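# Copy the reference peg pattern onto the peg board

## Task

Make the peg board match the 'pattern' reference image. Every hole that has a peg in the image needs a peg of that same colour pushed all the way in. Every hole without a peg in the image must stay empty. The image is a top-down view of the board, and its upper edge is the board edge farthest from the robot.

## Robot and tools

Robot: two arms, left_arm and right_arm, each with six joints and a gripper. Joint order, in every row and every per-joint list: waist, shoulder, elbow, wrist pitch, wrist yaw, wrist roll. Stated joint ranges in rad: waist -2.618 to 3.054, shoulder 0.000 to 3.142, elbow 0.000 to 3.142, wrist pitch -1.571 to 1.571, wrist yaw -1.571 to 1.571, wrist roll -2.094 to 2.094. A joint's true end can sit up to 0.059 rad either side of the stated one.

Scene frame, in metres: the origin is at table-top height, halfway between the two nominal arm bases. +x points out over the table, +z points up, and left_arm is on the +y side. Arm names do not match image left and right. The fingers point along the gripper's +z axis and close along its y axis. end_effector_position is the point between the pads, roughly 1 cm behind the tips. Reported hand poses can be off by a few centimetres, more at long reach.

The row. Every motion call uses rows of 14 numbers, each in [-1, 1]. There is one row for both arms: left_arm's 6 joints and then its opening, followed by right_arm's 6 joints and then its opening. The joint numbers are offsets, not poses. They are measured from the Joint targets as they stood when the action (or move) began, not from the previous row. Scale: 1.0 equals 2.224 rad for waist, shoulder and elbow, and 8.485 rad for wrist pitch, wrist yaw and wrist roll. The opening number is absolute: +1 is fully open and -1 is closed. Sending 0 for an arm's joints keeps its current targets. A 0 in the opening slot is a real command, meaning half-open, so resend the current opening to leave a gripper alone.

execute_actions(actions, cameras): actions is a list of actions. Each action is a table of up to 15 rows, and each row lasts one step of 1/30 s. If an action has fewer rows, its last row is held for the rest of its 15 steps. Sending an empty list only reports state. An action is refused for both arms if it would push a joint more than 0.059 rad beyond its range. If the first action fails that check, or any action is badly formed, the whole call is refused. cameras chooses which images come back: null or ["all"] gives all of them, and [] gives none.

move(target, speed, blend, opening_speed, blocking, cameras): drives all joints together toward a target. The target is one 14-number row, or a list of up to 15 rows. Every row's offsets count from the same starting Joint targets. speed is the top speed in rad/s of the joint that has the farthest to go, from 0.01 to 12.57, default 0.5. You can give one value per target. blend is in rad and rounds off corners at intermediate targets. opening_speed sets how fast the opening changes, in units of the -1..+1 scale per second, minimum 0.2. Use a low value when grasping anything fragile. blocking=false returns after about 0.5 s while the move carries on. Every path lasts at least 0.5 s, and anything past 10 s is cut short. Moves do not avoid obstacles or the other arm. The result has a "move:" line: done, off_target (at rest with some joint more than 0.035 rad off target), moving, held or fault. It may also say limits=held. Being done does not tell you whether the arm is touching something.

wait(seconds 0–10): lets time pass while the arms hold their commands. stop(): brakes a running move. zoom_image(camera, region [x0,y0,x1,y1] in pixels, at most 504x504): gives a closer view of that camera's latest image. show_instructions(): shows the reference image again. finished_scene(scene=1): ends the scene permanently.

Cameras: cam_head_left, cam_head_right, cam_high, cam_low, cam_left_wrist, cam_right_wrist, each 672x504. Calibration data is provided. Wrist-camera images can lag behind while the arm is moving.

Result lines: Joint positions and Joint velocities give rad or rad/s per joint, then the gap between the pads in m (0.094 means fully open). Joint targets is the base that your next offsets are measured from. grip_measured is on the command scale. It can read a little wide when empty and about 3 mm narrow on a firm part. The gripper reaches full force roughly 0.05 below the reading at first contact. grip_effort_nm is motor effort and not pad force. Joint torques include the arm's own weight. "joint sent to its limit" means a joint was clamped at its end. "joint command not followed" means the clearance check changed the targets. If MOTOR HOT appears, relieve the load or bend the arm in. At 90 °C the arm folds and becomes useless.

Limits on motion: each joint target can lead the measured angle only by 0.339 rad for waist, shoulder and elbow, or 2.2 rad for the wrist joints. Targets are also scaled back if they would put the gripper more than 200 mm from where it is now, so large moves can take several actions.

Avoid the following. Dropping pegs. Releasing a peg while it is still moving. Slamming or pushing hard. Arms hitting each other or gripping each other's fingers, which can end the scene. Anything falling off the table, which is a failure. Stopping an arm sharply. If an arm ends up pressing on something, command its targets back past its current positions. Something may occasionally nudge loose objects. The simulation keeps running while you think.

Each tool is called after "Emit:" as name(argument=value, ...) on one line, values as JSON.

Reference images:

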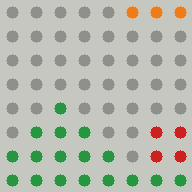

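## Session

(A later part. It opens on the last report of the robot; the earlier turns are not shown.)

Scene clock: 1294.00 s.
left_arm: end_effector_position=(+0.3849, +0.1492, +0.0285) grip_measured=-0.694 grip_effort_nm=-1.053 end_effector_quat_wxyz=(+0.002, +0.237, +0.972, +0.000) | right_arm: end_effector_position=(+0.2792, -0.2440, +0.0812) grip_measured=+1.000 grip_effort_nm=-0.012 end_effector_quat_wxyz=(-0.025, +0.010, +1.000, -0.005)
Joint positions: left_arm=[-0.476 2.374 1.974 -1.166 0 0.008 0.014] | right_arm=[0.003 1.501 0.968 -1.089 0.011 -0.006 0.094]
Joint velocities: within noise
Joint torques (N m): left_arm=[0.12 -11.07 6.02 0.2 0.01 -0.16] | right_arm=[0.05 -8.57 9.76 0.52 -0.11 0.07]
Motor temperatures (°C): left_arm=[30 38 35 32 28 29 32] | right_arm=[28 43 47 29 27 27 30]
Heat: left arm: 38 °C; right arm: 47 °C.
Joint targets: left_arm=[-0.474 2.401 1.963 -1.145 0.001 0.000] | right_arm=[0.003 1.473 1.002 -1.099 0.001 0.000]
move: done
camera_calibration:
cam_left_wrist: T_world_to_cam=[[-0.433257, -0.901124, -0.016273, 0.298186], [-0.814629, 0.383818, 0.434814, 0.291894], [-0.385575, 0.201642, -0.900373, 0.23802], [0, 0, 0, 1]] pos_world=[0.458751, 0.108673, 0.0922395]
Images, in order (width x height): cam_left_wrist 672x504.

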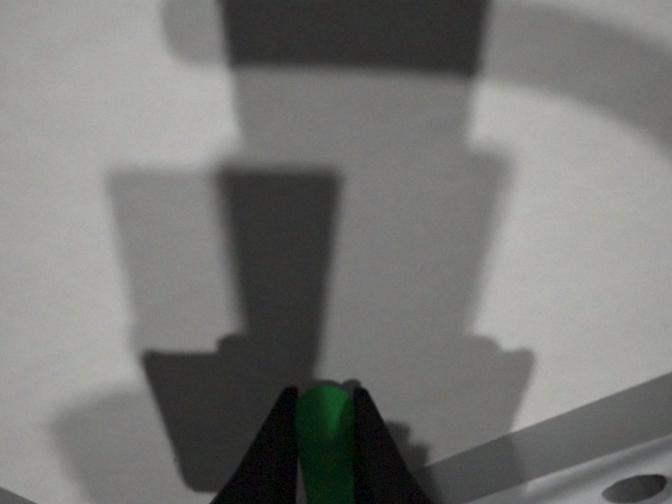

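Emit:
move(target=[[0,0.0054,0,0,0,0,-0.9,0,0,0,0,0,0,1],[0,0.0054,0,0,0,0,-0.4,0,0,0,0,0,0,1],[0,-0.0306,0.0899,-0.0251,0,0,-0.4,0,0,0,0,0,0,1],[0,-0.2028,-0.2082,0.0996,0,0,-0.4,0,0,0,0,0,0,1],[0,-0.2316,-0.6529,0.2645,0,0,-0.4,0,0,0,0,0,0,1]], speed=[0.1,0.3,0.4,1.0,1.0], cameras=["cam_left_wrist","cam_low"])

Scene clock: 1315.63 s.
left_arm: end_effector_position=(+0.3726, +0.1554, +0.0723) grip_measured=-0.401 grip_effort_nm=0.066 end_effector_quat_wxyz=(+0.569, +0.192, +0.789, -0.134) | right_arm: end_effector_position=(+0.2792, -0.2440, +0.0812) grip_measured=+1.000 grip_effort_nm=-0.012 end_effector_quat_wxyz=(-0.025, +0.010, +1.000, -0.005)
Joint positions: left_arm=[-0.476 1.916 0.518 1.075 0 0.008 0.028] | right_arm=[0.003 1.501 0.968 -1.089 0.011 -0.006 0.094]
Joint velocities: within noise
Joint torques (N m): left_arm=[0.25 -10.5 4.23 1.99 0.01 -0.12] | right_arm=[0.02 -8.58 9.76 0.52 -0.12 0.08]
Motor temperatures (°C): left_arm=[30 40 36 33 28 29 33] | right_arm=[28 43 47 29 27 27 30]
Heat: left arm: 40 °C; right arm: 47 °C.
Joint targets: left_arm=[-0.474 1.886 0.511 1.100 0.001 0.000] | right_arm=[0.003 1.473 1.002 -1.099 0.001 0.000]
move: done
camera_calibration:
cam_left_wrist: T_world_to_cam=[[-0.432577, -0.901459, 0.0157811, 0.296648], [-0.637823, 0.293603, -0.712024, 0.291537], [0.637227, -0.318071, -0.701977, -0.0432147], [0, 0, 0, 1]] pos_world=[0.34181, 0.168074, 0.172564]
Images, in order (width x height): cam_low 672x504, cam_left_wrist 672x504.

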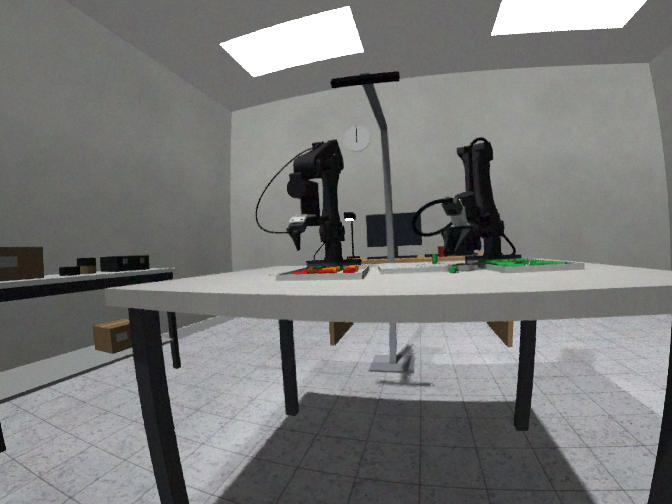

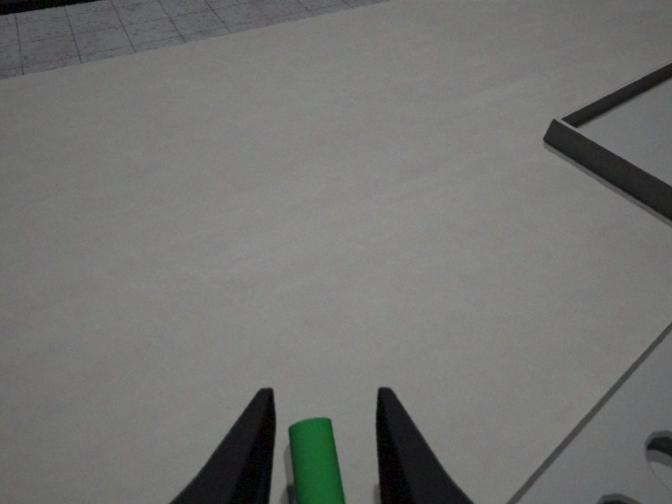

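Emit:
move(target=[[0,0.1191,0.003,0.0249,0,0,-0.4,0,0,0,0,0,0,1],[0,0.1191,0.003,0.0249,0,0,-0.9,0,0,0,0,0,0,1],[0,-0.0612,0.3098,-0.1061,0,0,-0.9,0,0,0,0,0,0,1],[-0.1996,0.0935,0.5045,-0.2942,0,0,-0.9,0,0,0,0,0,0,1]], speed=[0.15,0.3,0.9,0.9], cameras=["cam_left_wrist","cam_low"])

Emit:
zoom_image(camera="cam_left_wrist", region=[220, 260, 460, 440])

Emit:
zoom_image(camera="cam_low", region=[370, 200, 490, 290])

Scene clock: 1355.87 s.
left_arm: end_effector_position=(+0.1733, +0.1010, +0.0704) grip_measured=-0.899 grip_effort_nm=-0.081 end_effector_quat_wxyz=(-0.124, +0.440, +0.887, +0.062) | right_arm: end_effector_position=(+0.2792, -0.2440, +0.0812) grip_measured=+1.000 grip_effort_nm=-0.022 end_effector_quat_wxyz=(-0.025, +0.010, +1.000, -0.005)
Joint positions: left_arm=[-0.919 2.071 1.605 -1.383 -0.002 0.007 0.005] | right_arm=[0.003 1.501 0.968 -1.089 0.011 -0.006 0.094]
Joint velocities: within noise
Joint torques (N m): left_arm=[0.08 -8.51 9.05 -0.72 0.04 -0.08] | right_arm=[0.03 -8.57 9.74 0.52 -0.12 0.07]
Motor temperatures (°C): left_arm=[30 41 35 36 28 29 32] | right_arm=[28 43 47 29 27 27 30]
Heat: left arm: 41 °C; right arm: 47 °C.
Joint targets: left_arm=[-0.918 2.094 1.633 -1.397 0.001 0.000] | right_arm=[0.003 1.473 1.002 -1.099 0.001 0.000]
move: done
camera_calibration:
cam_left_wrist: T_world_to_cam=[[-0.780496, -0.62471, -0.023712, 0.19651], [-0.476782, 0.570289, 0.668917, 0.0259523], [-0.404357, 0.533393, -0.742959, 0.162618], [0, 0, 0, 1]] pos_world=[0.231504, 0.0212221, 0.108118]
Images, in order (width x height): cam_low 672x504, cam_left_wrist 672x504.

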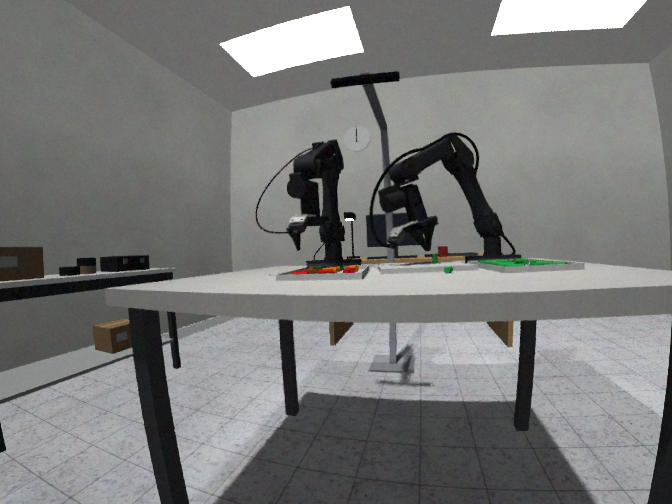

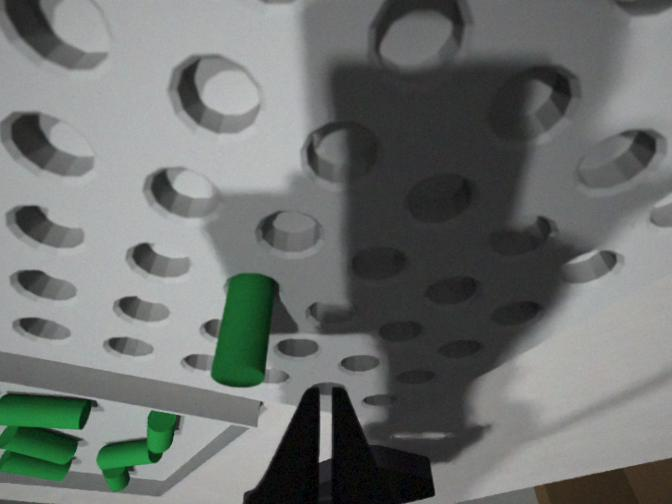

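Scaled by 2.100 from the camera's 672x504 image, which has a finer 960x720 frame.

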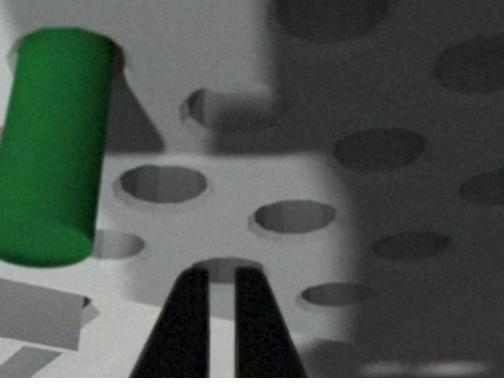

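Scaled by 4.200 from the camera's 672x504 image, which has a finer 960x720 frame.

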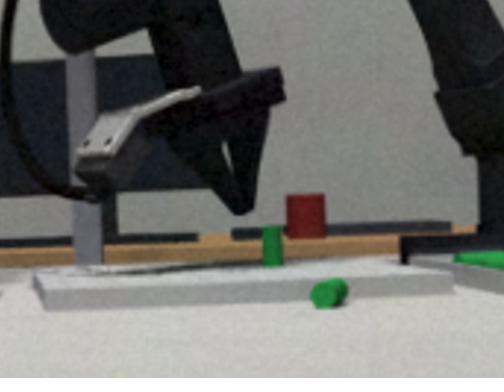

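Emit:
move(target=[[0,-0.1547,-0.1947,0.1882,0,0,-0.4,0,0,0,0,0,0,1],[0.1996,-0.0935,-0.5045,0.2942,0,0,-0.4,0,0,0,0,0,0,1]], speed=0.9, cameras=["cam_left_wrist"])

Scene clock: 1368.17 s.
left_arm: end_effector_position=(+0.3747, +0.1550, +0.0912) grip_measured=-0.401 grip_effort_nm=0.061 end_effector_quat_wxyz=(+0.586, +0.188, +0.776, -0.137) | right_arm: end_effector_position=(+0.2792, -0.2440, +0.0812) grip_measured=+1.000 grip_effort_nm=-0.017 end_effector_quat_wxyz=(-0.025, +0.010, +1.000, -0.005)
Joint positions: left_arm=[-0.475 1.871 0.517 1.076 -0.002 0.007 0.028] | right_arm=[0.003 1.501 0.968 -1.089 0.011 -0.006 0.094]
Joint velocities: within noise
Joint torques (N m): left_arm=[0.09 -6.34 4.66 2.02 0.02 -0.1] | right_arm=[0.03 -8.57 9.76 0.52 -0.12 0.08]
Motor temperatures (°C): left_arm=[30 40 35 36 28 29 32] | right_arm=[28 43 47 29 27 27 30]
Heat: left arm: 40 °C; right arm: 47 °C.
Joint targets: left_arm=[-0.474 1.886 0.511 1.100 0.001 0.000] | right_arm=[0.003 1.473 1.002 -1.099 0.001 0.000]
move: done
camera_calibration:
cam_left_wrist: T_world_to_cam=[[-0.431237, -0.902067, 0.0175831, 0.296253], [-0.609972, 0.277129, -0.742384, 0.301373], [0.664807, -0.330868, -0.669744, -0.0425892], [0, 0, 0, 1]] pos_world=[0.339898, 0.169629, 0.190001]
Images, in order (width x height): cam_left_wrist 672x504.

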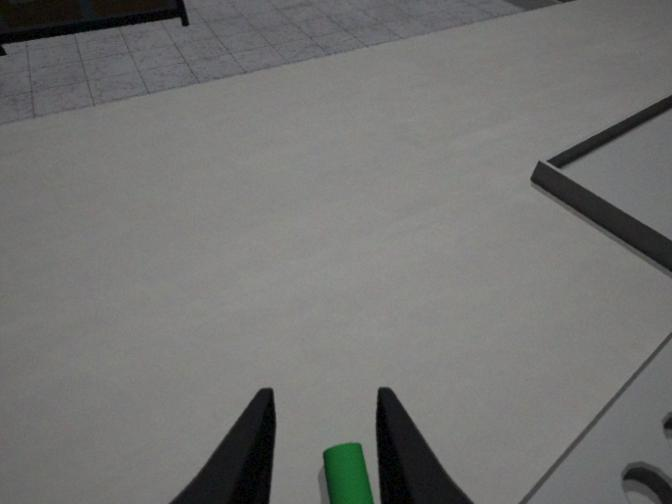

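Emit:
move(target=[0,0.1295,0.0,0.0249,0,0,-0.4,0,0,0,0,0,0,1], speed=0.4, cameras=["cam_left_wrist","cam_high"])

Scene clock: 1425.27 s.
left_arm: end_effector_position=(+0.3759, +0.1542, +0.0457) grip_measured=-0.401 grip_effort_nm=0.042 end_effector_quat_wxyz=(+0.593, +0.185, +0.771, -0.141) | right_arm: end_effector_position=(+0.2792, -0.2440, +0.0812) grip_measured=+1.000 grip_effort_nm=-0.017 end_effector_quat_wxyz=(-0.025, +0.010, +1.000, -0.005)
Joint positions: left_arm=[-0.475 2.135 0.517 1.359 0 0.003 0.028] | right_arm=[0.003 1.501 0.968 -1.089 0.011 -0.006 0.094]
Joint velocities: within noise
Joint torques (N m): left_arm=[0.06 -5.29 3.07 1.25 0 -0.04] | right_arm=[0.03 -8.57 9.74 0.52 -0.11 0.08]
Motor temperatures (°C): left_arm=[30 37 34 39 28 29 32] | right_arm=[27 43 47 29 27 27 30]
Heat: left arm: 39 °C; right arm: 47 °C.
Joint targets: left_arm=[-0.474 2.174 0.511 1.311 0.001 0.000] | right_arm=[0.003 1.473 1.002 -1.099 0.001 0.000]
move: off_target (left_arm); left_arm: the wrist pitch is farthest, 0.048 rad from its target
camera_calibration:
cam_left_wrist: T_world_to_cam=[[-0.431575, -0.9018, 0.0223543, 0.296764], [-0.598219, 0.267566, -0.755342, 0.266144], [0.675187, -0.339359, -0.654949, -0.0775258], [0, 0, 0, 1]] pos_world=[0.339632, 0.170101, 0.14362]
Images, in order (width x height): cam_high 672x504, cam_left_wrist 672x504.

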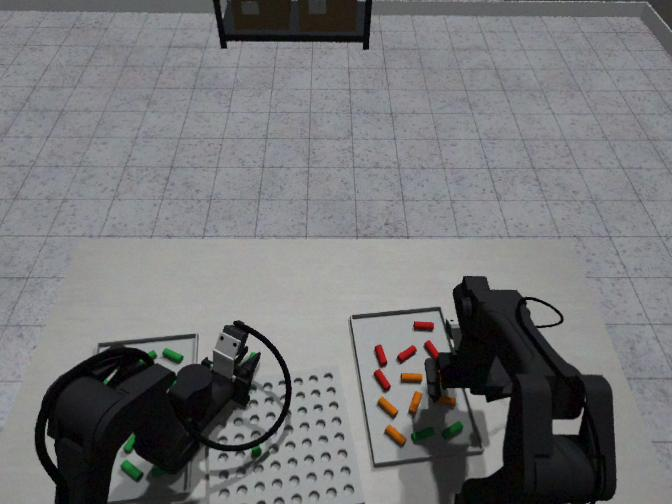

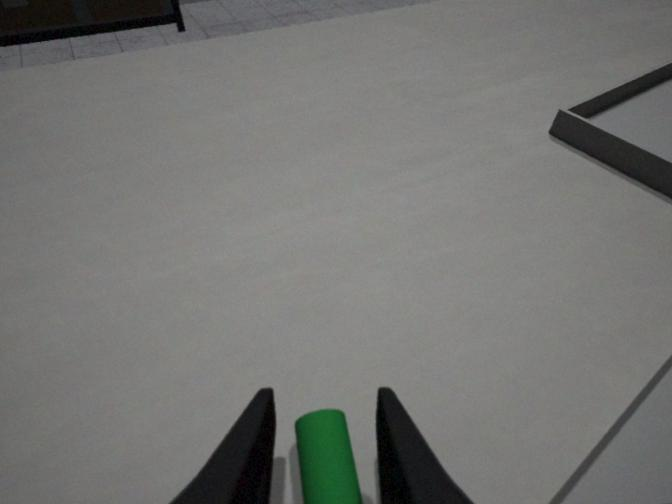

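Emit:
move(target=[[0,-0.1916,0.0522,-0.0791,0,0,-0.4,0,0,0,0,0,0,1],[0,-0.0980,0.0229,-0.0531,0,0,-0.4,0,0,0,0,0,0,1]], speed=0.6, cameras=["cam_left_wrist"])

Scene clock: 1465.33 s.
left_arm: end_effector_position=(+0.3700, +0.1572, +0.0370) grip_measured=-0.401 grip_effort_nm=0.061 end_effector_quat_wxyz=(+0.499, +0.199, +0.835, -0.119) | right_arm: end_effector_position=(+0.2792, -0.2440, +0.0812) grip_measured=+1.000 grip_effort_nm=-0.017 end_effector_quat_wxyz=(-0.025, +0.010, +1.000, -0.005)
Joint positions: left_arm=[-0.475 1.931 0.577 0.862 -0.001 -0.001 0.028] | right_arm=[0.003 1.501 0.968 -1.089 0.011 -0.006 0.094]
Joint velocities: within noise
Joint torques (N m): left_arm=[0.09 -5.97 3.85 1.61 -0.03 -0.01] | right_arm=[0.06 -8.58 9.76 0.52 -0.12 0.07]
Motor temperatures (°C): left_arm=[30 36 34 39 28 29 32] | right_arm=[27 43 47 29 27 27 30]
Heat: left arm: 39 °C; right arm: 47 °C.
Joint targets: left_arm=[-0.474 1.956 0.562 0.860 0.001 0.000] | right_arm=[0.003 1.473 1.002 -1.099 0.001 0.000]
move: done
camera_calibration:
cam_left_wrist: T_world_to_cam=[[-0.4257, -0.904659, 0.0192869, 0.295547], [-0.739653, 0.335618, -0.58333, 0.290616], [0.521241, -0.262589, -0.812006, -0.0274119], [0, 0, 0, 1]] pos_world=[0.355058, 0.162635, 0.141566]
Images, in order (width x height): cam_left_wrist 672x504.

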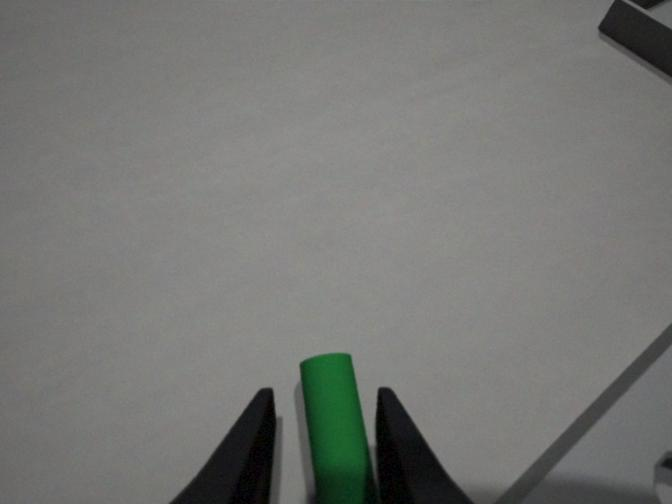

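Emit:
move(target=[[0,0.0112,0.0,0.0,0,0,-0.4,0,0,0,0,0,0,1],[0,0.0112,0.0,0.0,0,0,-0.9,0,0,0,0,0,0,1]], speed=0.2, cameras=["cam_left_wrist"])

Scene clock: 1472.90 s.
left_arm: end_effector_position=(+0.3716, +0.1564, +0.0357) grip_measured=-0.717 grip_effort_nm=-1.028 end_effector_quat_wxyz=(+0.505, +0.198, +0.832, -0.120) | right_arm: end_effector_position=(+0.2792, -0.2440, +0.0812) grip_measured=+1.000 grip_effort_nm=-0.017 end_effector_quat_wxyz=(-0.025, +0.010, +1.000, -0.005)
Joint positions: left_arm=[-0.475 1.951 0.576 0.895 -0.001 -0.001 0.013] | right_arm=[0.003 1.501 0.968 -1.089 0.011 -0.006 0.094]
Joint velocities: within noise
Joint torques (N m): left_arm=[-0.09 -5.57 3.66 1.31 0.02 0.02] | right_arm=[0.03 -8.59 9.76 0.52 -0.11 0.08]
Motor temperatures (°C): left_arm=[30 36 34 40 28 29 32] | right_arm=[27 43 47 29 27 27 30]
Heat: left arm: 40 °C; right arm: 47 °C.
Joint targets: left_arm=[-0.474 1.981 0.562 0.860 0.001 0.000] | right_arm=[0.003 1.473 1.002 -1.099 0.001 0.000]
move: done
camera_calibration:
cam_left_wrist: T_world_to_cam=[[-0.425908, -0.904553, 0.0196499, 0.29553], [-0.732998, 0.332237, -0.593577, 0.289617], [0.530393, -0.267212, -0.804538, -0.03248], [0, 0, 0, 1]] pos_world=[0.355384, 0.162422, 0.139971]
Images, in order (width x height): cam_left_wrist 672x504.

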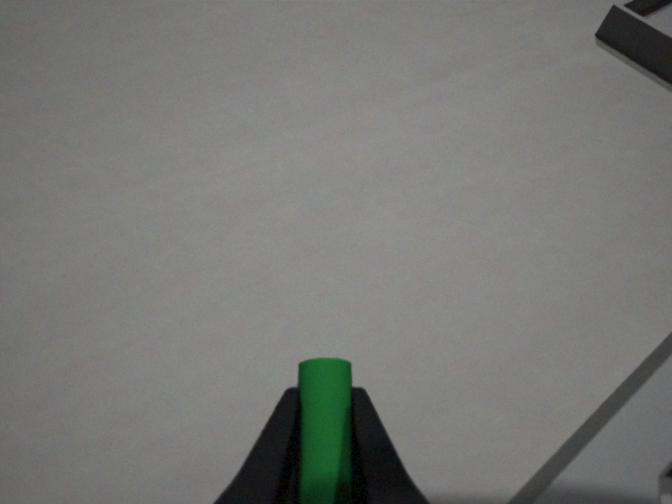

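Emit:
move(target=[[0,-0.0814,0.0171,-0.0236,0,0,-0.9,0,0,0,0,0,0,1],[0,-0.1039,0.2869,-0.0778,0,0,-0.9,0,0,0,0,0,0,1],[-0.1996,0.1003,0.5346,-0.2792,0,0,-0.9,0,0,0,0,0,0,1]], speed=1.0, blend=[0.08,0.15,0], cameras=["cam_left_wrist"])

Scene clock: 1515.73 s.
left_arm: end_effector_position=(+0.1735, +0.1000, +0.0657) grip_measured=-0.719 grip_effort_nm=-1.048 end_effector_quat_wxyz=(-0.170, +0.433, +0.881, +0.084) | right_arm: end_effector_position=(+0.2792, -0.2440, +0.0812) grip_measured=+1.000 grip_effort_nm=-0.017 end_effector_quat_wxyz=(-0.025, +0.010, +1.000, -0.005)
Joint positions: left_arm=[-0.92 2.18 1.724 -1.495 0 -0.001 0.013] | right_arm=[0.003 1.501 0.968 -1.089 0.011 -0.006 0.094]
Joint velocities: within noise
Joint torques (N m): left_arm=[0.1 -9.24 8.8 -0.9 0.02 0.01] | right_arm=[0.03 -8.58 9.77 0.52 -0.12 0.08]
Motor temperatures (°C): left_arm=[30 36 34 38 28 29 33] | right_arm=[27 43 47 29 27 27 30]
Heat: left arm: 38 °C; right arm: 47 °C.
Joint targets: left_arm=[-0.918 2.204 1.751 -1.509 0.001 0.000] | right_arm=[0.003 1.473 1.002 -1.099 0.001 0.000]
move: done
camera_calibration:
cam_left_wrist: T_world_to_cam=[[-0.777433, -0.628399, -0.0266971, 0.196031], [-0.437233, 0.509443, 0.741144, 0.0242208], [-0.452134, 0.587863, -0.670815, 0.157815], [0, 0, 0, 1]] pos_world=[0.234345, 0.0180734, 0.0931466]
Images, in order (width x height): cam_left_wrist 672x504.

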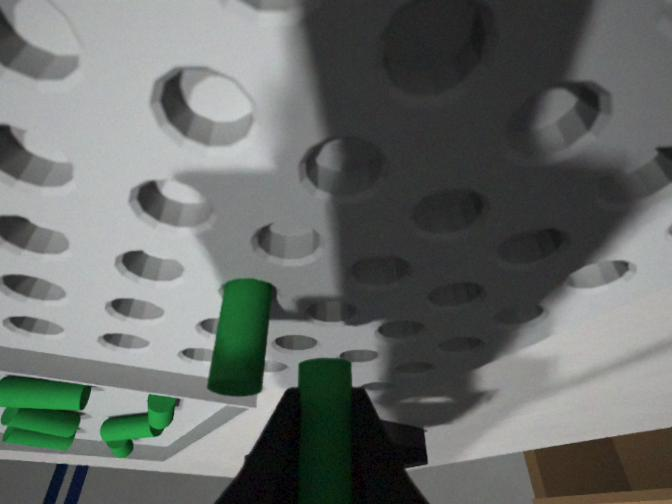

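Emit:
move(target=[[0,0.0076,-0.0243,0.0078,0,0,-0.9,0,0,0,0,0,0,1]], speed=0.3, cameras=["cam_left_wrist"])

Scene clock: 1530.07 s.
left_arm: end_effector_position=(+0.1747, +0.0985, +0.0547) grip_measured=-0.719 grip_effort_nm=-1.057 end_effector_quat_wxyz=(-0.169, +0.433, +0.881, +0.084) | right_arm: end_effector_position=(+0.2792, -0.2440, +0.0812) grip_measured=+1.000 grip_effort_nm=-0.022 end_effector_quat_wxyz=(-0.025, +0.010, +1.000, -0.005)
Joint positions: left_arm=[-0.92 2.197 1.707 -1.461 0 -0.001 0.013] | right_arm=[0.003 1.501 0.968 -1.089 0.011 -0.006 0.094]
Joint velocities: within noise
Joint torques (N m): left_arm=[0.24 -9.36 5.12 -0.62 -0.06 0.01] | right_arm=[0.05 -8.57 9.76 0.53 -0.12 0.08]
Motor temperatures (°C): left_arm=[30 38 35 37 28 29 33] | right_arm=[27 43 47 29 27 27 30]
Heat: left arm: 38 °C; right arm: 47 °C.
Joint targets: left_arm=[-0.918 2.221 1.697 -1.443 0.001 0.000] | right_arm=[0.003 1.473 1.002 -1.099 0.001 0.000]
move: done
camera_calibration:
cam_left_wrist: T_world_to_cam=[[-0.777429, -0.628403, -0.0267386, 0.19573], [-0.437446, 0.509662, 0.740868, 0.0337323], [-0.451936, 0.587669, -0.671118, 0.151841], [0, 0, 0, 1]] pos_world=[0.235545, 0.0165732, 0.0821457]
Images, in order (width x height): cam_left_wrist 672x504.

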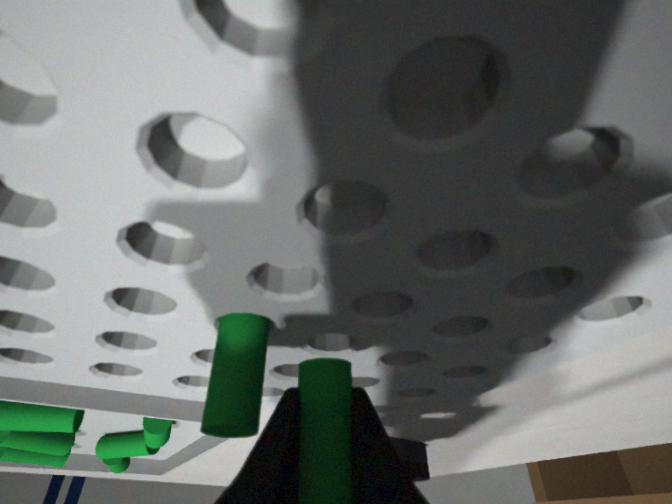

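Emit:
move(target=[[0.001,0.0018,-0.0166,0.0033,0,0,-0.9,0,0,0,0,0,0,1]], speed=0.2, cameras=["cam_left_wrist","cam_low"])

Emit:
zoom_image(camera="cam_left_wrist", region=[220, 280, 440, 445])

Scene clock: 1537.27 s.
left_arm: end_effector_position=(+0.1721, +0.1019, +0.0466) grip_measured=-0.719 grip_effort_nm=-1.048 end_effector_quat_wxyz=(-0.173, +0.433, +0.881, +0.085) | right_arm: end_effector_position=(+0.2792, -0.2440, +0.0812) grip_measured=+1.000 grip_effort_nm=-0.012 end_effector_quat_wxyz=(-0.025, +0.010, +1.000, -0.005)
Joint positions: left_arm=[-0.92 2.197 1.671 -1.432 0 -0.001 0.013] | right_arm=[0.003 1.501 0.968 -1.089 0.011 -0.006 0.094]
Joint velocities: within noise
Joint torques (N m): left_arm=[0.28 -8.87 5.01 -0.58 0 0.01] | right_arm=[0.03 -8.57 9.74 0.52 -0.12 0.08]
Motor temperatures (°C): left_arm=[30 38 34 37 28 29 33] | right_arm=[27 43 47 29 27 27 30]
Heat: left arm: 38 °C; right arm: 47 °C.
Joint targets: left_arm=[-0.916 2.225 1.660 -1.414 0.001 0.000] | right_arm=[0.003 1.473 1.002 -1.099 0.001 0.000]
move: done
camera_calibration:
cam_left_wrist: T_world_to_cam=[[-0.777594, -0.628193, -0.0268395, 0.195602], [-0.433702, 0.504964, 0.746266, 0.0364093], [-0.455246, 0.591933, -0.665106, 0.143113], [0, 0, 0, 1]] pos_world=[0.233042, 0.0197774, 0.0732641]
Images, in order (width x height): cam_low 672x504, cam_left_wrist 672x504.

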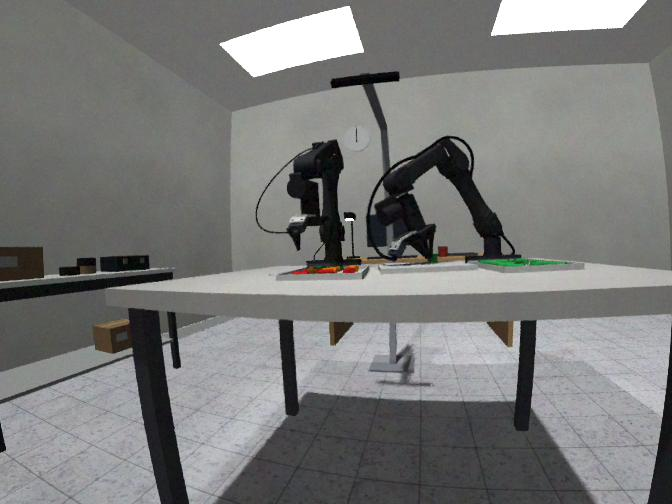

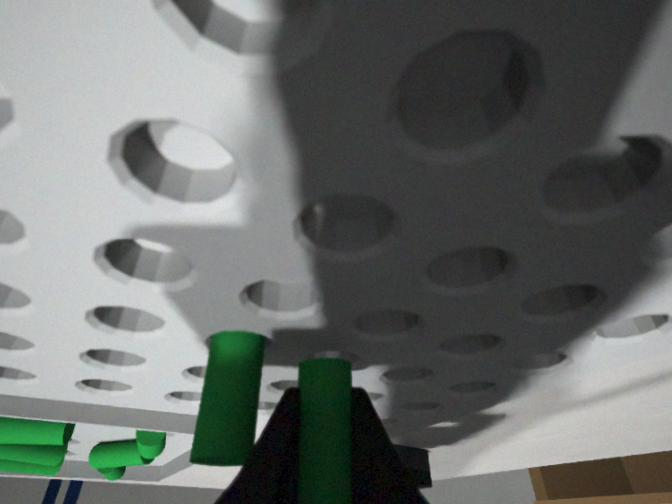

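Scaled by 2.291 from the camera's 672x504 image, which has a finer 960x720 frame.

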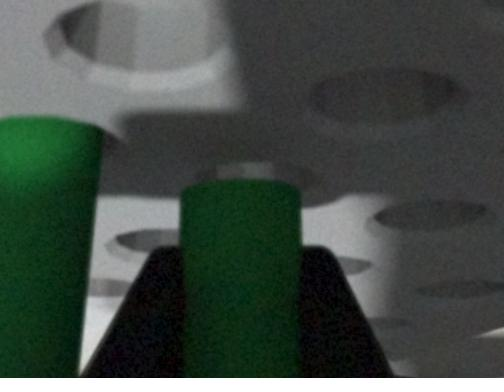

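Emit:
move(target=[[-0.004,0.0063,0.0332,-0.0056,0,0,-0.9,0,0,0,0,0,0,1]], speed=0.2, cameras=["cam_left_wrist"])

Emit:
zoom_image(camera="cam_left_wrist", region=[220, 280, 440, 445])

Scene clock: 1554.23 s.
left_arm: end_effector_position=(+0.1760, +0.0968, +0.0488) grip_measured=-0.719 grip_effort_nm=-1.048 end_effector_quat_wxyz=(-0.170, +0.433, +0.881, +0.084) | right_arm: end_effector_position=(+0.2792, -0.2440, +0.0812) grip_measured=+1.000 grip_effort_nm=-0.012 end_effector_quat_wxyz=(-0.025, +0.010, +1.000, -0.005)
Joint positions: left_arm=[-0.92 2.214 1.71 -1.448 0 -0.001 0.013] | right_arm=[0.003 1.501 0.968 -1.089 0.011 -0.006 0.094]
Joint velocities: within noise
Joint torques (N m): left_arm=[-0.32 -9.24 8.42 -0.91 0.02 0] | right_arm=[0.02 -8.58 9.74 0.52 -0.11 0.08]
Motor temperatures (°C): left_arm=[30 39 34 36 28 29 34] | right_arm=[27 43 47 29 27 27 30]
Heat: left arm: 39 °C; right arm: 47 °C.
Joint targets: left_arm=[-0.924 2.239 1.734 -1.462 0.001 0.000] | right_arm=[0.003 1.473 1.002 -1.099 0.001 0.000]
move: done
camera_calibration:
cam_left_wrist: T_world_to_cam=[[-0.777479, -0.628337, -0.0268338, 0.195465], [-0.436585, 0.508518, 0.742162, 0.0394481], [-0.452682, 0.58873, -0.669684, 0.149446], [0, 0, 0, 1]] pos_world=[0.236844, 0.0147743, 0.0760501]
Images, in order (width x height): cam_left_wrist 672x504.

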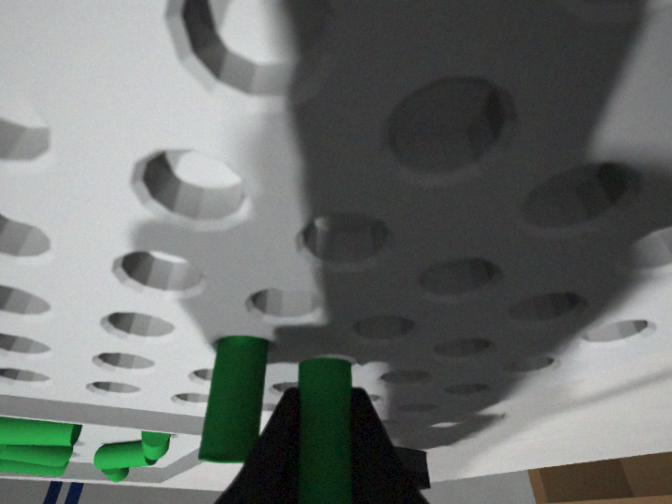

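Scaled by 2.291 from the camera's 672x504 image, which has a finer 960x720 frame.

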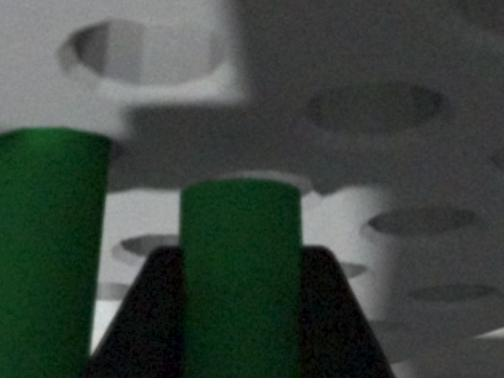

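Emit:
move(target=[[-0.0036,0.0055,-0.0009,0.0026,0,0,-0.9,0,0,0,0,0,0,1]], speed=0.2, cameras=["cam_left_wrist"])

Emit:
zoom_image(camera="cam_left_wrist", region=[220, 280, 440, 445])

Scene clock: 1565.17 s.
left_arm: end_effector_position=(+0.1733, +0.0964, +0.0450) grip_measured=-0.719 grip_effort_nm=-1.048 end_effector_quat_wxyz=(-0.176, +0.435, +0.879, +0.087) | right_arm: end_effector_position=(+0.2792, -0.2440, +0.0812) grip_measured=+1.000 grip_effort_nm=-0.017 end_effector_quat_wxyz=(-0.025, +0.010, +1.000, -0.005)
Joint positions: left_arm=[-0.927 2.226 1.71 -1.449 0 -0.001 0.013] | right_arm=[0.003 1.501 0.968 -1.089 0.011 -0.006 0.094]
Joint velocities: within noise
Joint torques (N m): left_arm=[-0.54 -9.39 8.28 -0.71 0.01 0.01] | right_arm=[0.02 -8.58 9.76 0.53 -0.11 0.08]
Motor temperatures (°C): left_arm=[30 39 35 36 28 29 34] | right_arm=[27 43 47 29 27 27 30]
Heat: left arm: 39 °C; right arm: 47 °C.
Joint targets: left_arm=[-0.933 2.251 1.732 -1.440 0.001 0.000] | right_arm=[0.003 1.473 1.002 -1.099 0.001 0.000]
move: done
camera_calibration:
cam_left_wrist: T_world_to_cam=[[-0.782261, -0.622362, -0.0270615, 0.193373], [-0.426766, 0.503755, 0.751067, 0.0396662], [-0.453804, 0.59908, -0.659671, 0.144678], [0, 0, 0, 1]] pos_world=[0.233851, 0.0136924, 0.0708807]
Images, in order (width x height): cam_left_wrist 672x504.

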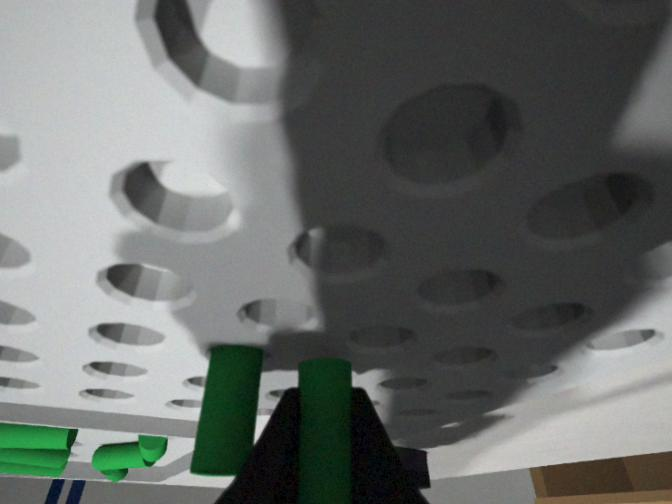

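Scaled by 2.291 from the camera's 672x504 image, which has a finer 960x720 frame.

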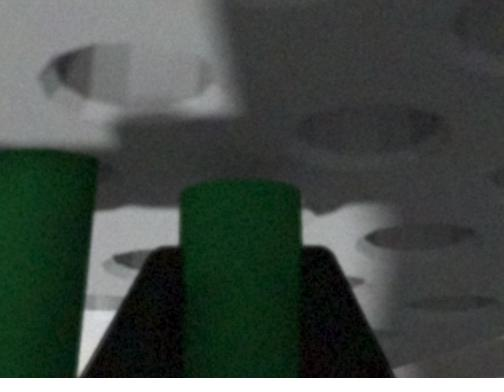

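Emit:
move(target=[[0,0.0086,-0.0324,0.0075,0,0,-0.9,0,0,0,0,0,0,1]], speed=0.1, cameras=["cam_left_wrist","cam_low"])

Emit:
zoom_image(camera="cam_low", region=[400, 235, 450, 275])

Scene clock: 1575.77 s.
left_arm: end_effector_position=(+0.1698, +0.1010, +0.0392) grip_measured=-0.719 grip_effort_nm=-1.048 end_effector_quat_wxyz=(-0.185, +0.435, +0.877, +0.092) | right_arm: end_effector_position=(+0.2792, -0.2440, +0.0812) grip_measured=+1.000 grip_effort_nm=-0.012 end_effector_quat_wxyz=(-0.025, +0.010, +1.000, -0.005)
Joint positions: left_arm=[-0.927 2.232 1.686 -1.441 0 -0.001 0.013] | right_arm=[0.003 1.501 0.968 -1.089 0.011 -0.006 0.094]
Joint velocities: within noise
Joint torques (N m): left_arm=[-0.53 -8.09 3.62 -0.22 -0.03 0] | right_arm=[0.02 -8.57 9.76 0.52 -0.11 0.07]
Motor temperatures (°C): left_arm=[30 40 36 36 28 29 34] | right_arm=[27 43 47 29 27 27 30]
Heat: left arm: 40 °C; right arm: 47 °C.
Joint targets: left_arm=[-0.933 2.270 1.660 -1.376 0.001 0.000] | right_arm=[0.003 1.473 1.002 -1.099 0.001 0.000]
move: off_target (left_arm); left_arm: the wrist pitch is farthest, 0.065 rad from its target
camera_calibration:
cam_left_wrist: T_world_to_cam=[[-0.782567, -0.621958, -0.0275317, 0.193299], [-0.417031, 0.49086, 0.764946, 0.0393093], [-0.46225, 0.610103, -0.643506, 0.136249], [0, 0, 0, 1]] pos_world=[0.230643, 0.0178023, 0.0629295]
Images, in order (width x height): cam_low 672x504, cam_left_wrist 672x504.

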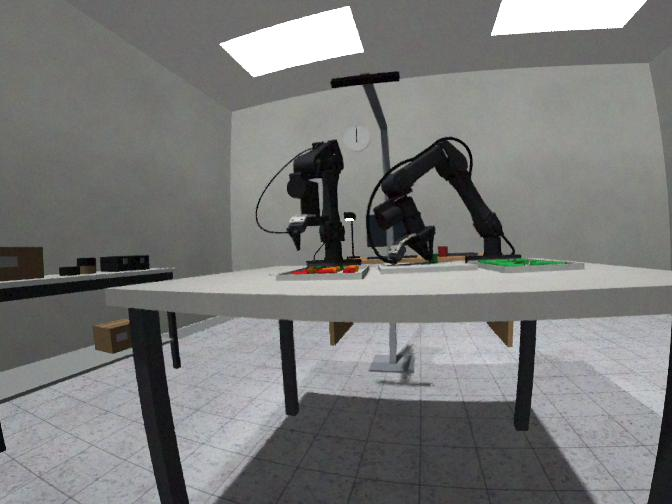

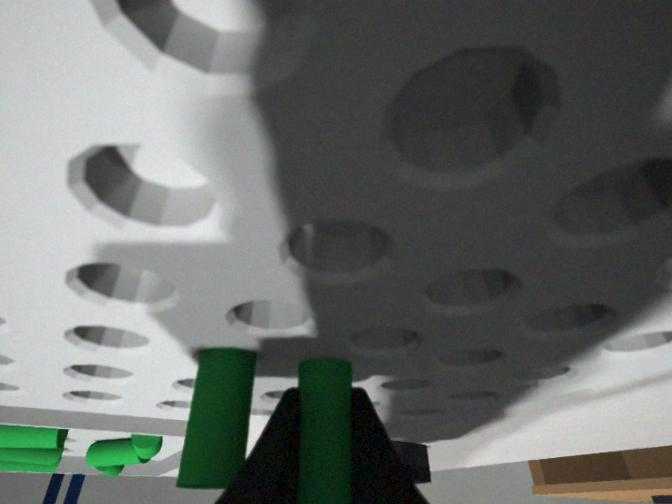

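Scaled by 10.080 from the camera's 672x504 image, which has a finer 960x720 frame.

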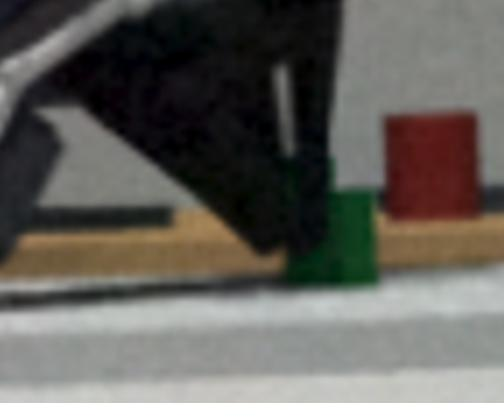

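Emit:
move(target=[[0,0,0.0,0.0,0,0,-0.4,0,0,0,0,0,0,1],[0,-0.0086,0.0360,-0.0100,0,0,-0.4,0,0,0,0,0,0,1],[0,-0.0216,0.0640,-0.0160,0,0,-0.4,0,0,0,0,0,0,1]], speed=0.3, opening_speed=1.5, cameras=["cam_left_wrist","cam_low"])

Emit:
zoom_image(camera="cam_low", region=[400, 235, 450, 275])

Scene clock: 1587.03 s.
left_arm: end_effector_position=(+0.1783, +0.0898, +0.0576) grip_measured=-0.401 grip_effort_nm=0.071 end_effector_quat_wxyz=(-0.171, +0.436, +0.880, +0.085) | right_arm: end_effector_position=(+0.2792, -0.2440, +0.0812) grip_measured=+1.000 grip_effort_nm=-0.017 end_effector_quat_wxyz=(-0.025, +0.010, +1.000, -0.005)
Joint positions: left_arm=[-0.927 2.235 1.779 -1.499 0 -0.001 0.028] | right_arm=[0.003 1.501 0.968 -1.089 0.011 -0.006 0.094]
Joint velocities: within noise
Joint torques (N m): left_arm=[-0.42 -12.86 8.34 -0.91 -0.03 -0.01] | right_arm=[0.02 -8.58 9.77 0.52 -0.11 0.08]
Motor temperatures (°C): left_arm=[30 39 35 36 28 29 34] | right_arm=[27 43 47 29 27 27 30]
Heat: left arm: 39 °C; right arm: 47 °C.
Joint targets: left_arm=[-0.933 2.222 1.802 -1.512 0.001 0.000] | right_arm=[0.003 1.473 1.002 -1.099 0.001 0.000]
move: done
camera_calibration:
cam_left_wrist: T_world_to_cam=[[-0.782044, -0.622649, -0.0267402, 0.193362], [-0.432115, 0.510818, 0.743197, 0.0364473], [-0.449091, 0.592768, -0.668538, 0.159408], [0, 0, 0, 1]] pos_world=[0.238556, 0.00728629, 0.0846536]
Images, in order (width x height): cam_low 672x504, cam_left_wrist 672x504.

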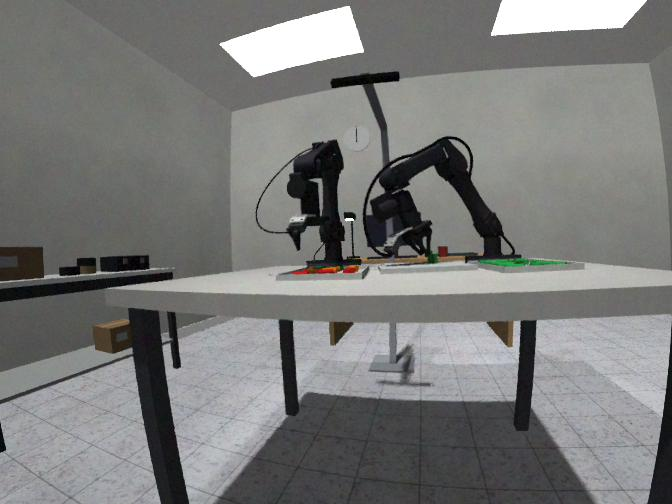

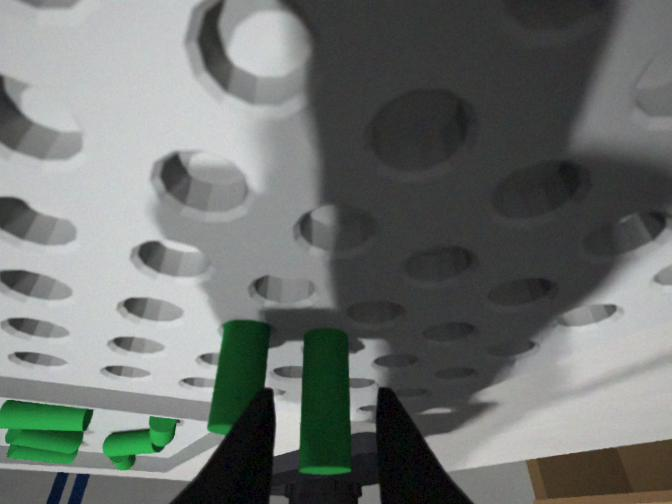

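Scaled by 10.080 from the camera's 672x504 image, which has a finer 960x720 frame.

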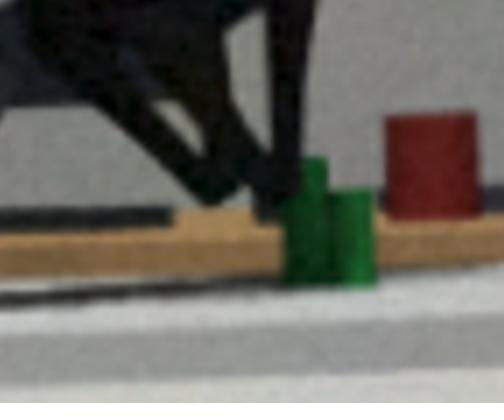

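Emit:
move(target=[[0,-0.0773,-0.0234,0.0073,0,0,-0.4,0,0,0,0,0,0,1],[0.0040,-0.2059,-0.2302,0.0526,0,0,-0.4,0,0,0,0,0,0,1]], speed=0.6, cameras=["cam_left_wrist"])

Scene clock: 1616.83 s.
left_arm: end_effector_position=(+0.1688, +0.1023, +0.0781) grip_measured=-0.401 grip_effort_nm=0.056 end_effector_quat_wxyz=(-0.006, +0.444, +0.896, +0.003) | right_arm: end_effector_position=(+0.2792, -0.2440, +0.0812) grip_measured=+1.000 grip_effort_nm=-0.017 end_effector_quat_wxyz=(-0.025, +0.010, +1.000, -0.005)
Joint positions: left_arm=[-0.927 1.8 1.302 -1.086 0 -0.001 0.028] | right_arm=[0.003 1.501 0.968 -1.089 0.011 -0.006 0.094]
Joint velocities: within noise
Joint torques (N m): left_arm=[0.32 -11.62 5.9 0.14 0.03 -0.03] | right_arm=[0.03 -8.57 9.74 0.52 -0.12 0.07]
Motor temperatures (°C): left_arm=[30 40 35 36 28 29 33] | right_arm=[27 43 47 29 27 27 30]
Heat: left arm: 40 °C; right arm: 47 °C.
Joint targets: left_arm=[-0.924 1.765 1.290 -1.066 0.001 0.000] | right_arm=[0.003 1.473 1.002 -1.099 0.001 0.000]
move: off_target (left_arm); left_arm: the shoulder is farthest, 0.036 rad from its target
camera_calibration:
cam_left_wrist: T_world_to_cam=[[-0.777099, -0.629152, -0.0168584, 0.193351], [-0.567209, 0.68848, 0.451961, 0.0380855], [-0.272745, 0.360781, -0.891879, 0.172814], [0, 0, 0, 1]] pos_world=[0.21899, 0.0330784, 0.140175]
Images, in order (width x height): cam_left_wrist 672x504.

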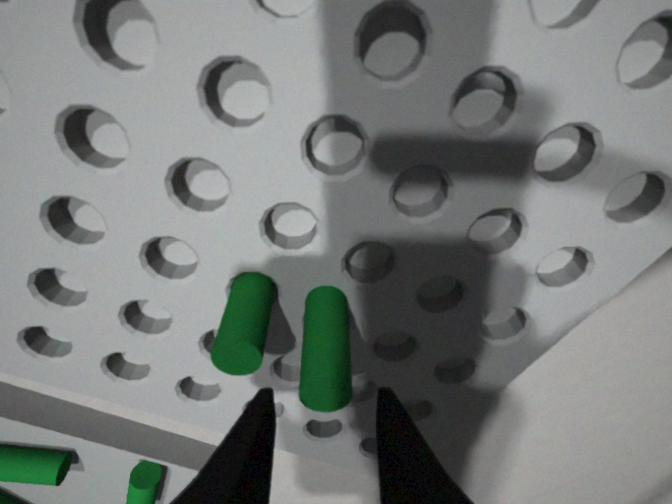

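Emit:
move(target=[[0,0.0378,-0.0364,0.0146,0,0,-0.4,0,0,0,0,0,0,1],[0,0.0378,-0.0364,0.0146,0,0,-0.9,0,0,0,0,0,0,1],[0.0,0.0283,-0.0198,0.0097,0,0,-0.9,0,0,0,0,0,0,1]], speed=0.3, cameras=["cam_left_wrist"])

Emit:
zoom_image(camera="cam_left_wrist", region=[220, 280, 440, 445])

Scene clock: 1629.47 s.
left_arm: end_effector_position=(+0.1679, +0.1035, +0.0477) grip_measured=-0.697 grip_effort_nm=-1.038 end_effector_quat_wxyz=(-0.008, +0.444, +0.896, +0.004) | right_arm: end_effector_position=(+0.2792, -0.2440, +0.0812) grip_measured=+1.000 grip_effort_nm=-0.017 end_effector_quat_wxyz=(-0.025, +0.010, +1.000, -0.005)
Joint positions: left_arm=[-0.927 1.834 1.218 -0.972 0 -0.001 0.014] | right_arm=[0.003 1.501 0.968 -1.089 0.011 -0.006 0.094]
Joint velocities: within noise
Joint torques (N m): left_arm=[0.28 -9.09 9.36 -0.14 0.02 -0.03] | right_arm=[0.03 -8.57 9.76 0.52 -0.12 0.08]
Motor temperatures (°C): left_arm=[30 41 35 35 28 29 33] | right_arm=[27 43 47 29 27 27 30]
Heat: left arm: 41 °C; right arm: 47 °C.
Joint targets: left_arm=[-0.924 1.827 1.246 -0.984 0.001 0.000] | right_arm=[0.003 1.473 1.002 -1.099 0.001 0.000]
move: done
camera_calibration:
cam_left_wrist: T_world_to_cam=[[-0.777115, -0.62913, -0.0169742, 0.19292], [-0.566194, 0.68709, 0.455337, 0.0501979], [-0.274803, 0.36346, -0.890158, 0.144991], [0, 0, 0, 1]] pos_world=[0.218186, 0.0341826, 0.109483]
Images, in order (width x height): cam_left_wrist 672x504.

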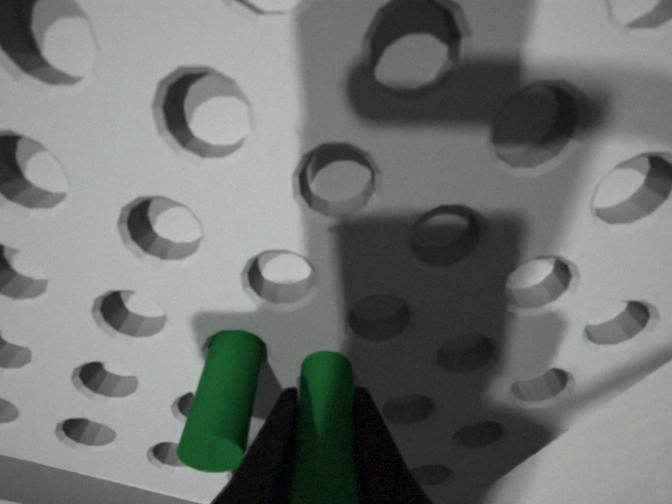

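Scaled by 2.291 from the camera's 672x504 image, which has a finer 960x720 frame.

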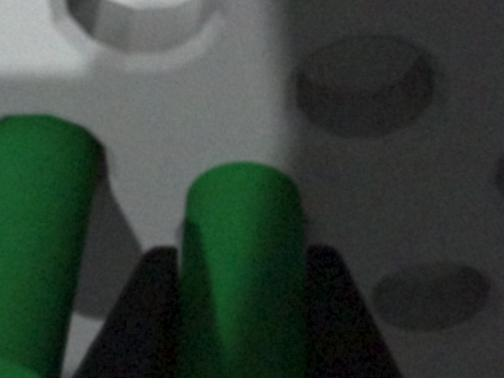

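Emit:
move(target=[[0,-0.0180,0.0018,-0.0020,0,0,-0.9,0,0,0,0,0,0,1],[0,-0.0279,-0.0256,0.0003,0,0,-0.9,0,0,0,0,0,0,1]], speed=0.3, cameras=["cam_left_wrist"])

Emit:
zoom_image(camera="cam_left_wrist", region=[220, 280, 440, 445])

Scene clock: 1655.90 s.
left_arm: end_effector_position=(+0.1644, +0.1081, +0.0545) grip_measured=-0.697 grip_effort_nm=-1.048 end_effector_quat_wxyz=(-0.005, +0.444, +0.896, +0.003) | right_arm: end_effector_position=(+0.2792, -0.2440, +0.0812) grip_measured=+1.000 grip_effort_nm=-0.022 end_effector_quat_wxyz=(-0.025, +0.010, +1.000, -0.005)
Joint positions: left_arm=[-0.927 1.798 1.201 -0.984 0 -0.001 0.014] | right_arm=[0.003 1.501 0.968 -1.089 0.011 -0.006 0.094]
Joint velocities: within noise
Joint torques (N m): left_arm=[0.18 -11.25 5.55 -0.01 -0.03 -0.08] | right_arm=[0.03 -8.58 9.76 0.52 -0.12 0.08]
Motor temperatures (°C): left_arm=[30 39 35 35 28 29 34] | right_arm=[27 43 47 29 27 27 30]
Heat: left arm: 39 °C; right arm: 47 °C.
Joint targets: left_arm=[-0.924 1.765 1.189 -0.981 0.001 0.000] | right_arm=[0.003 1.473 1.002 -1.099 0.001 0.000]
move: done
camera_calibration:
cam_left_wrist: T_world_to_cam=[[-0.777043, -0.629225, -0.0167498, 0.193216], [-0.568172, 0.689698, 0.448885, 0.0424136], [-0.270897, 0.35832, -0.893433, 0.148608], [0, 0, 0, 1]] pos_world=[0.214493, 0.0390744, 0.116969]
Images, in order (width x height): cam_left_wrist 672x504.

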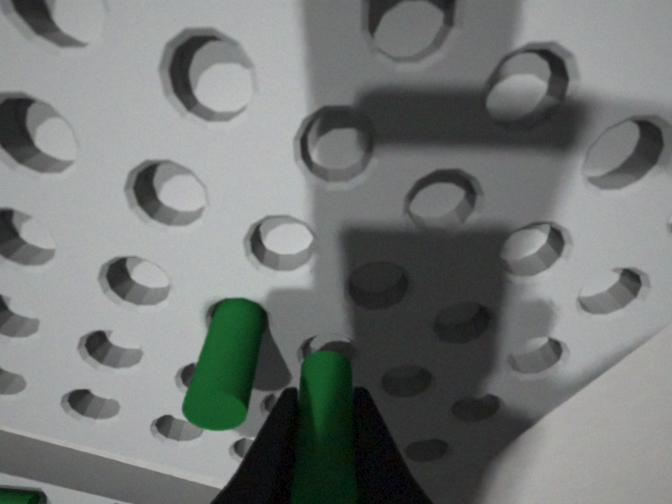

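Scaled by 2.291 from the camera's 672x504 image, which has a finer 960x720 frame.

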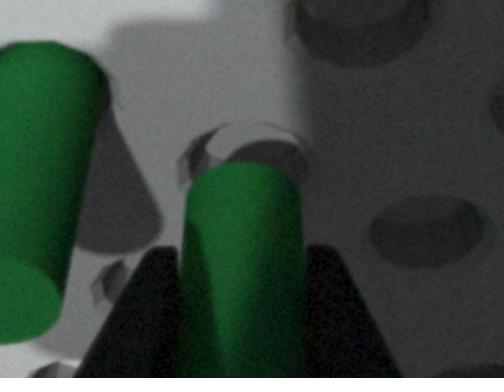

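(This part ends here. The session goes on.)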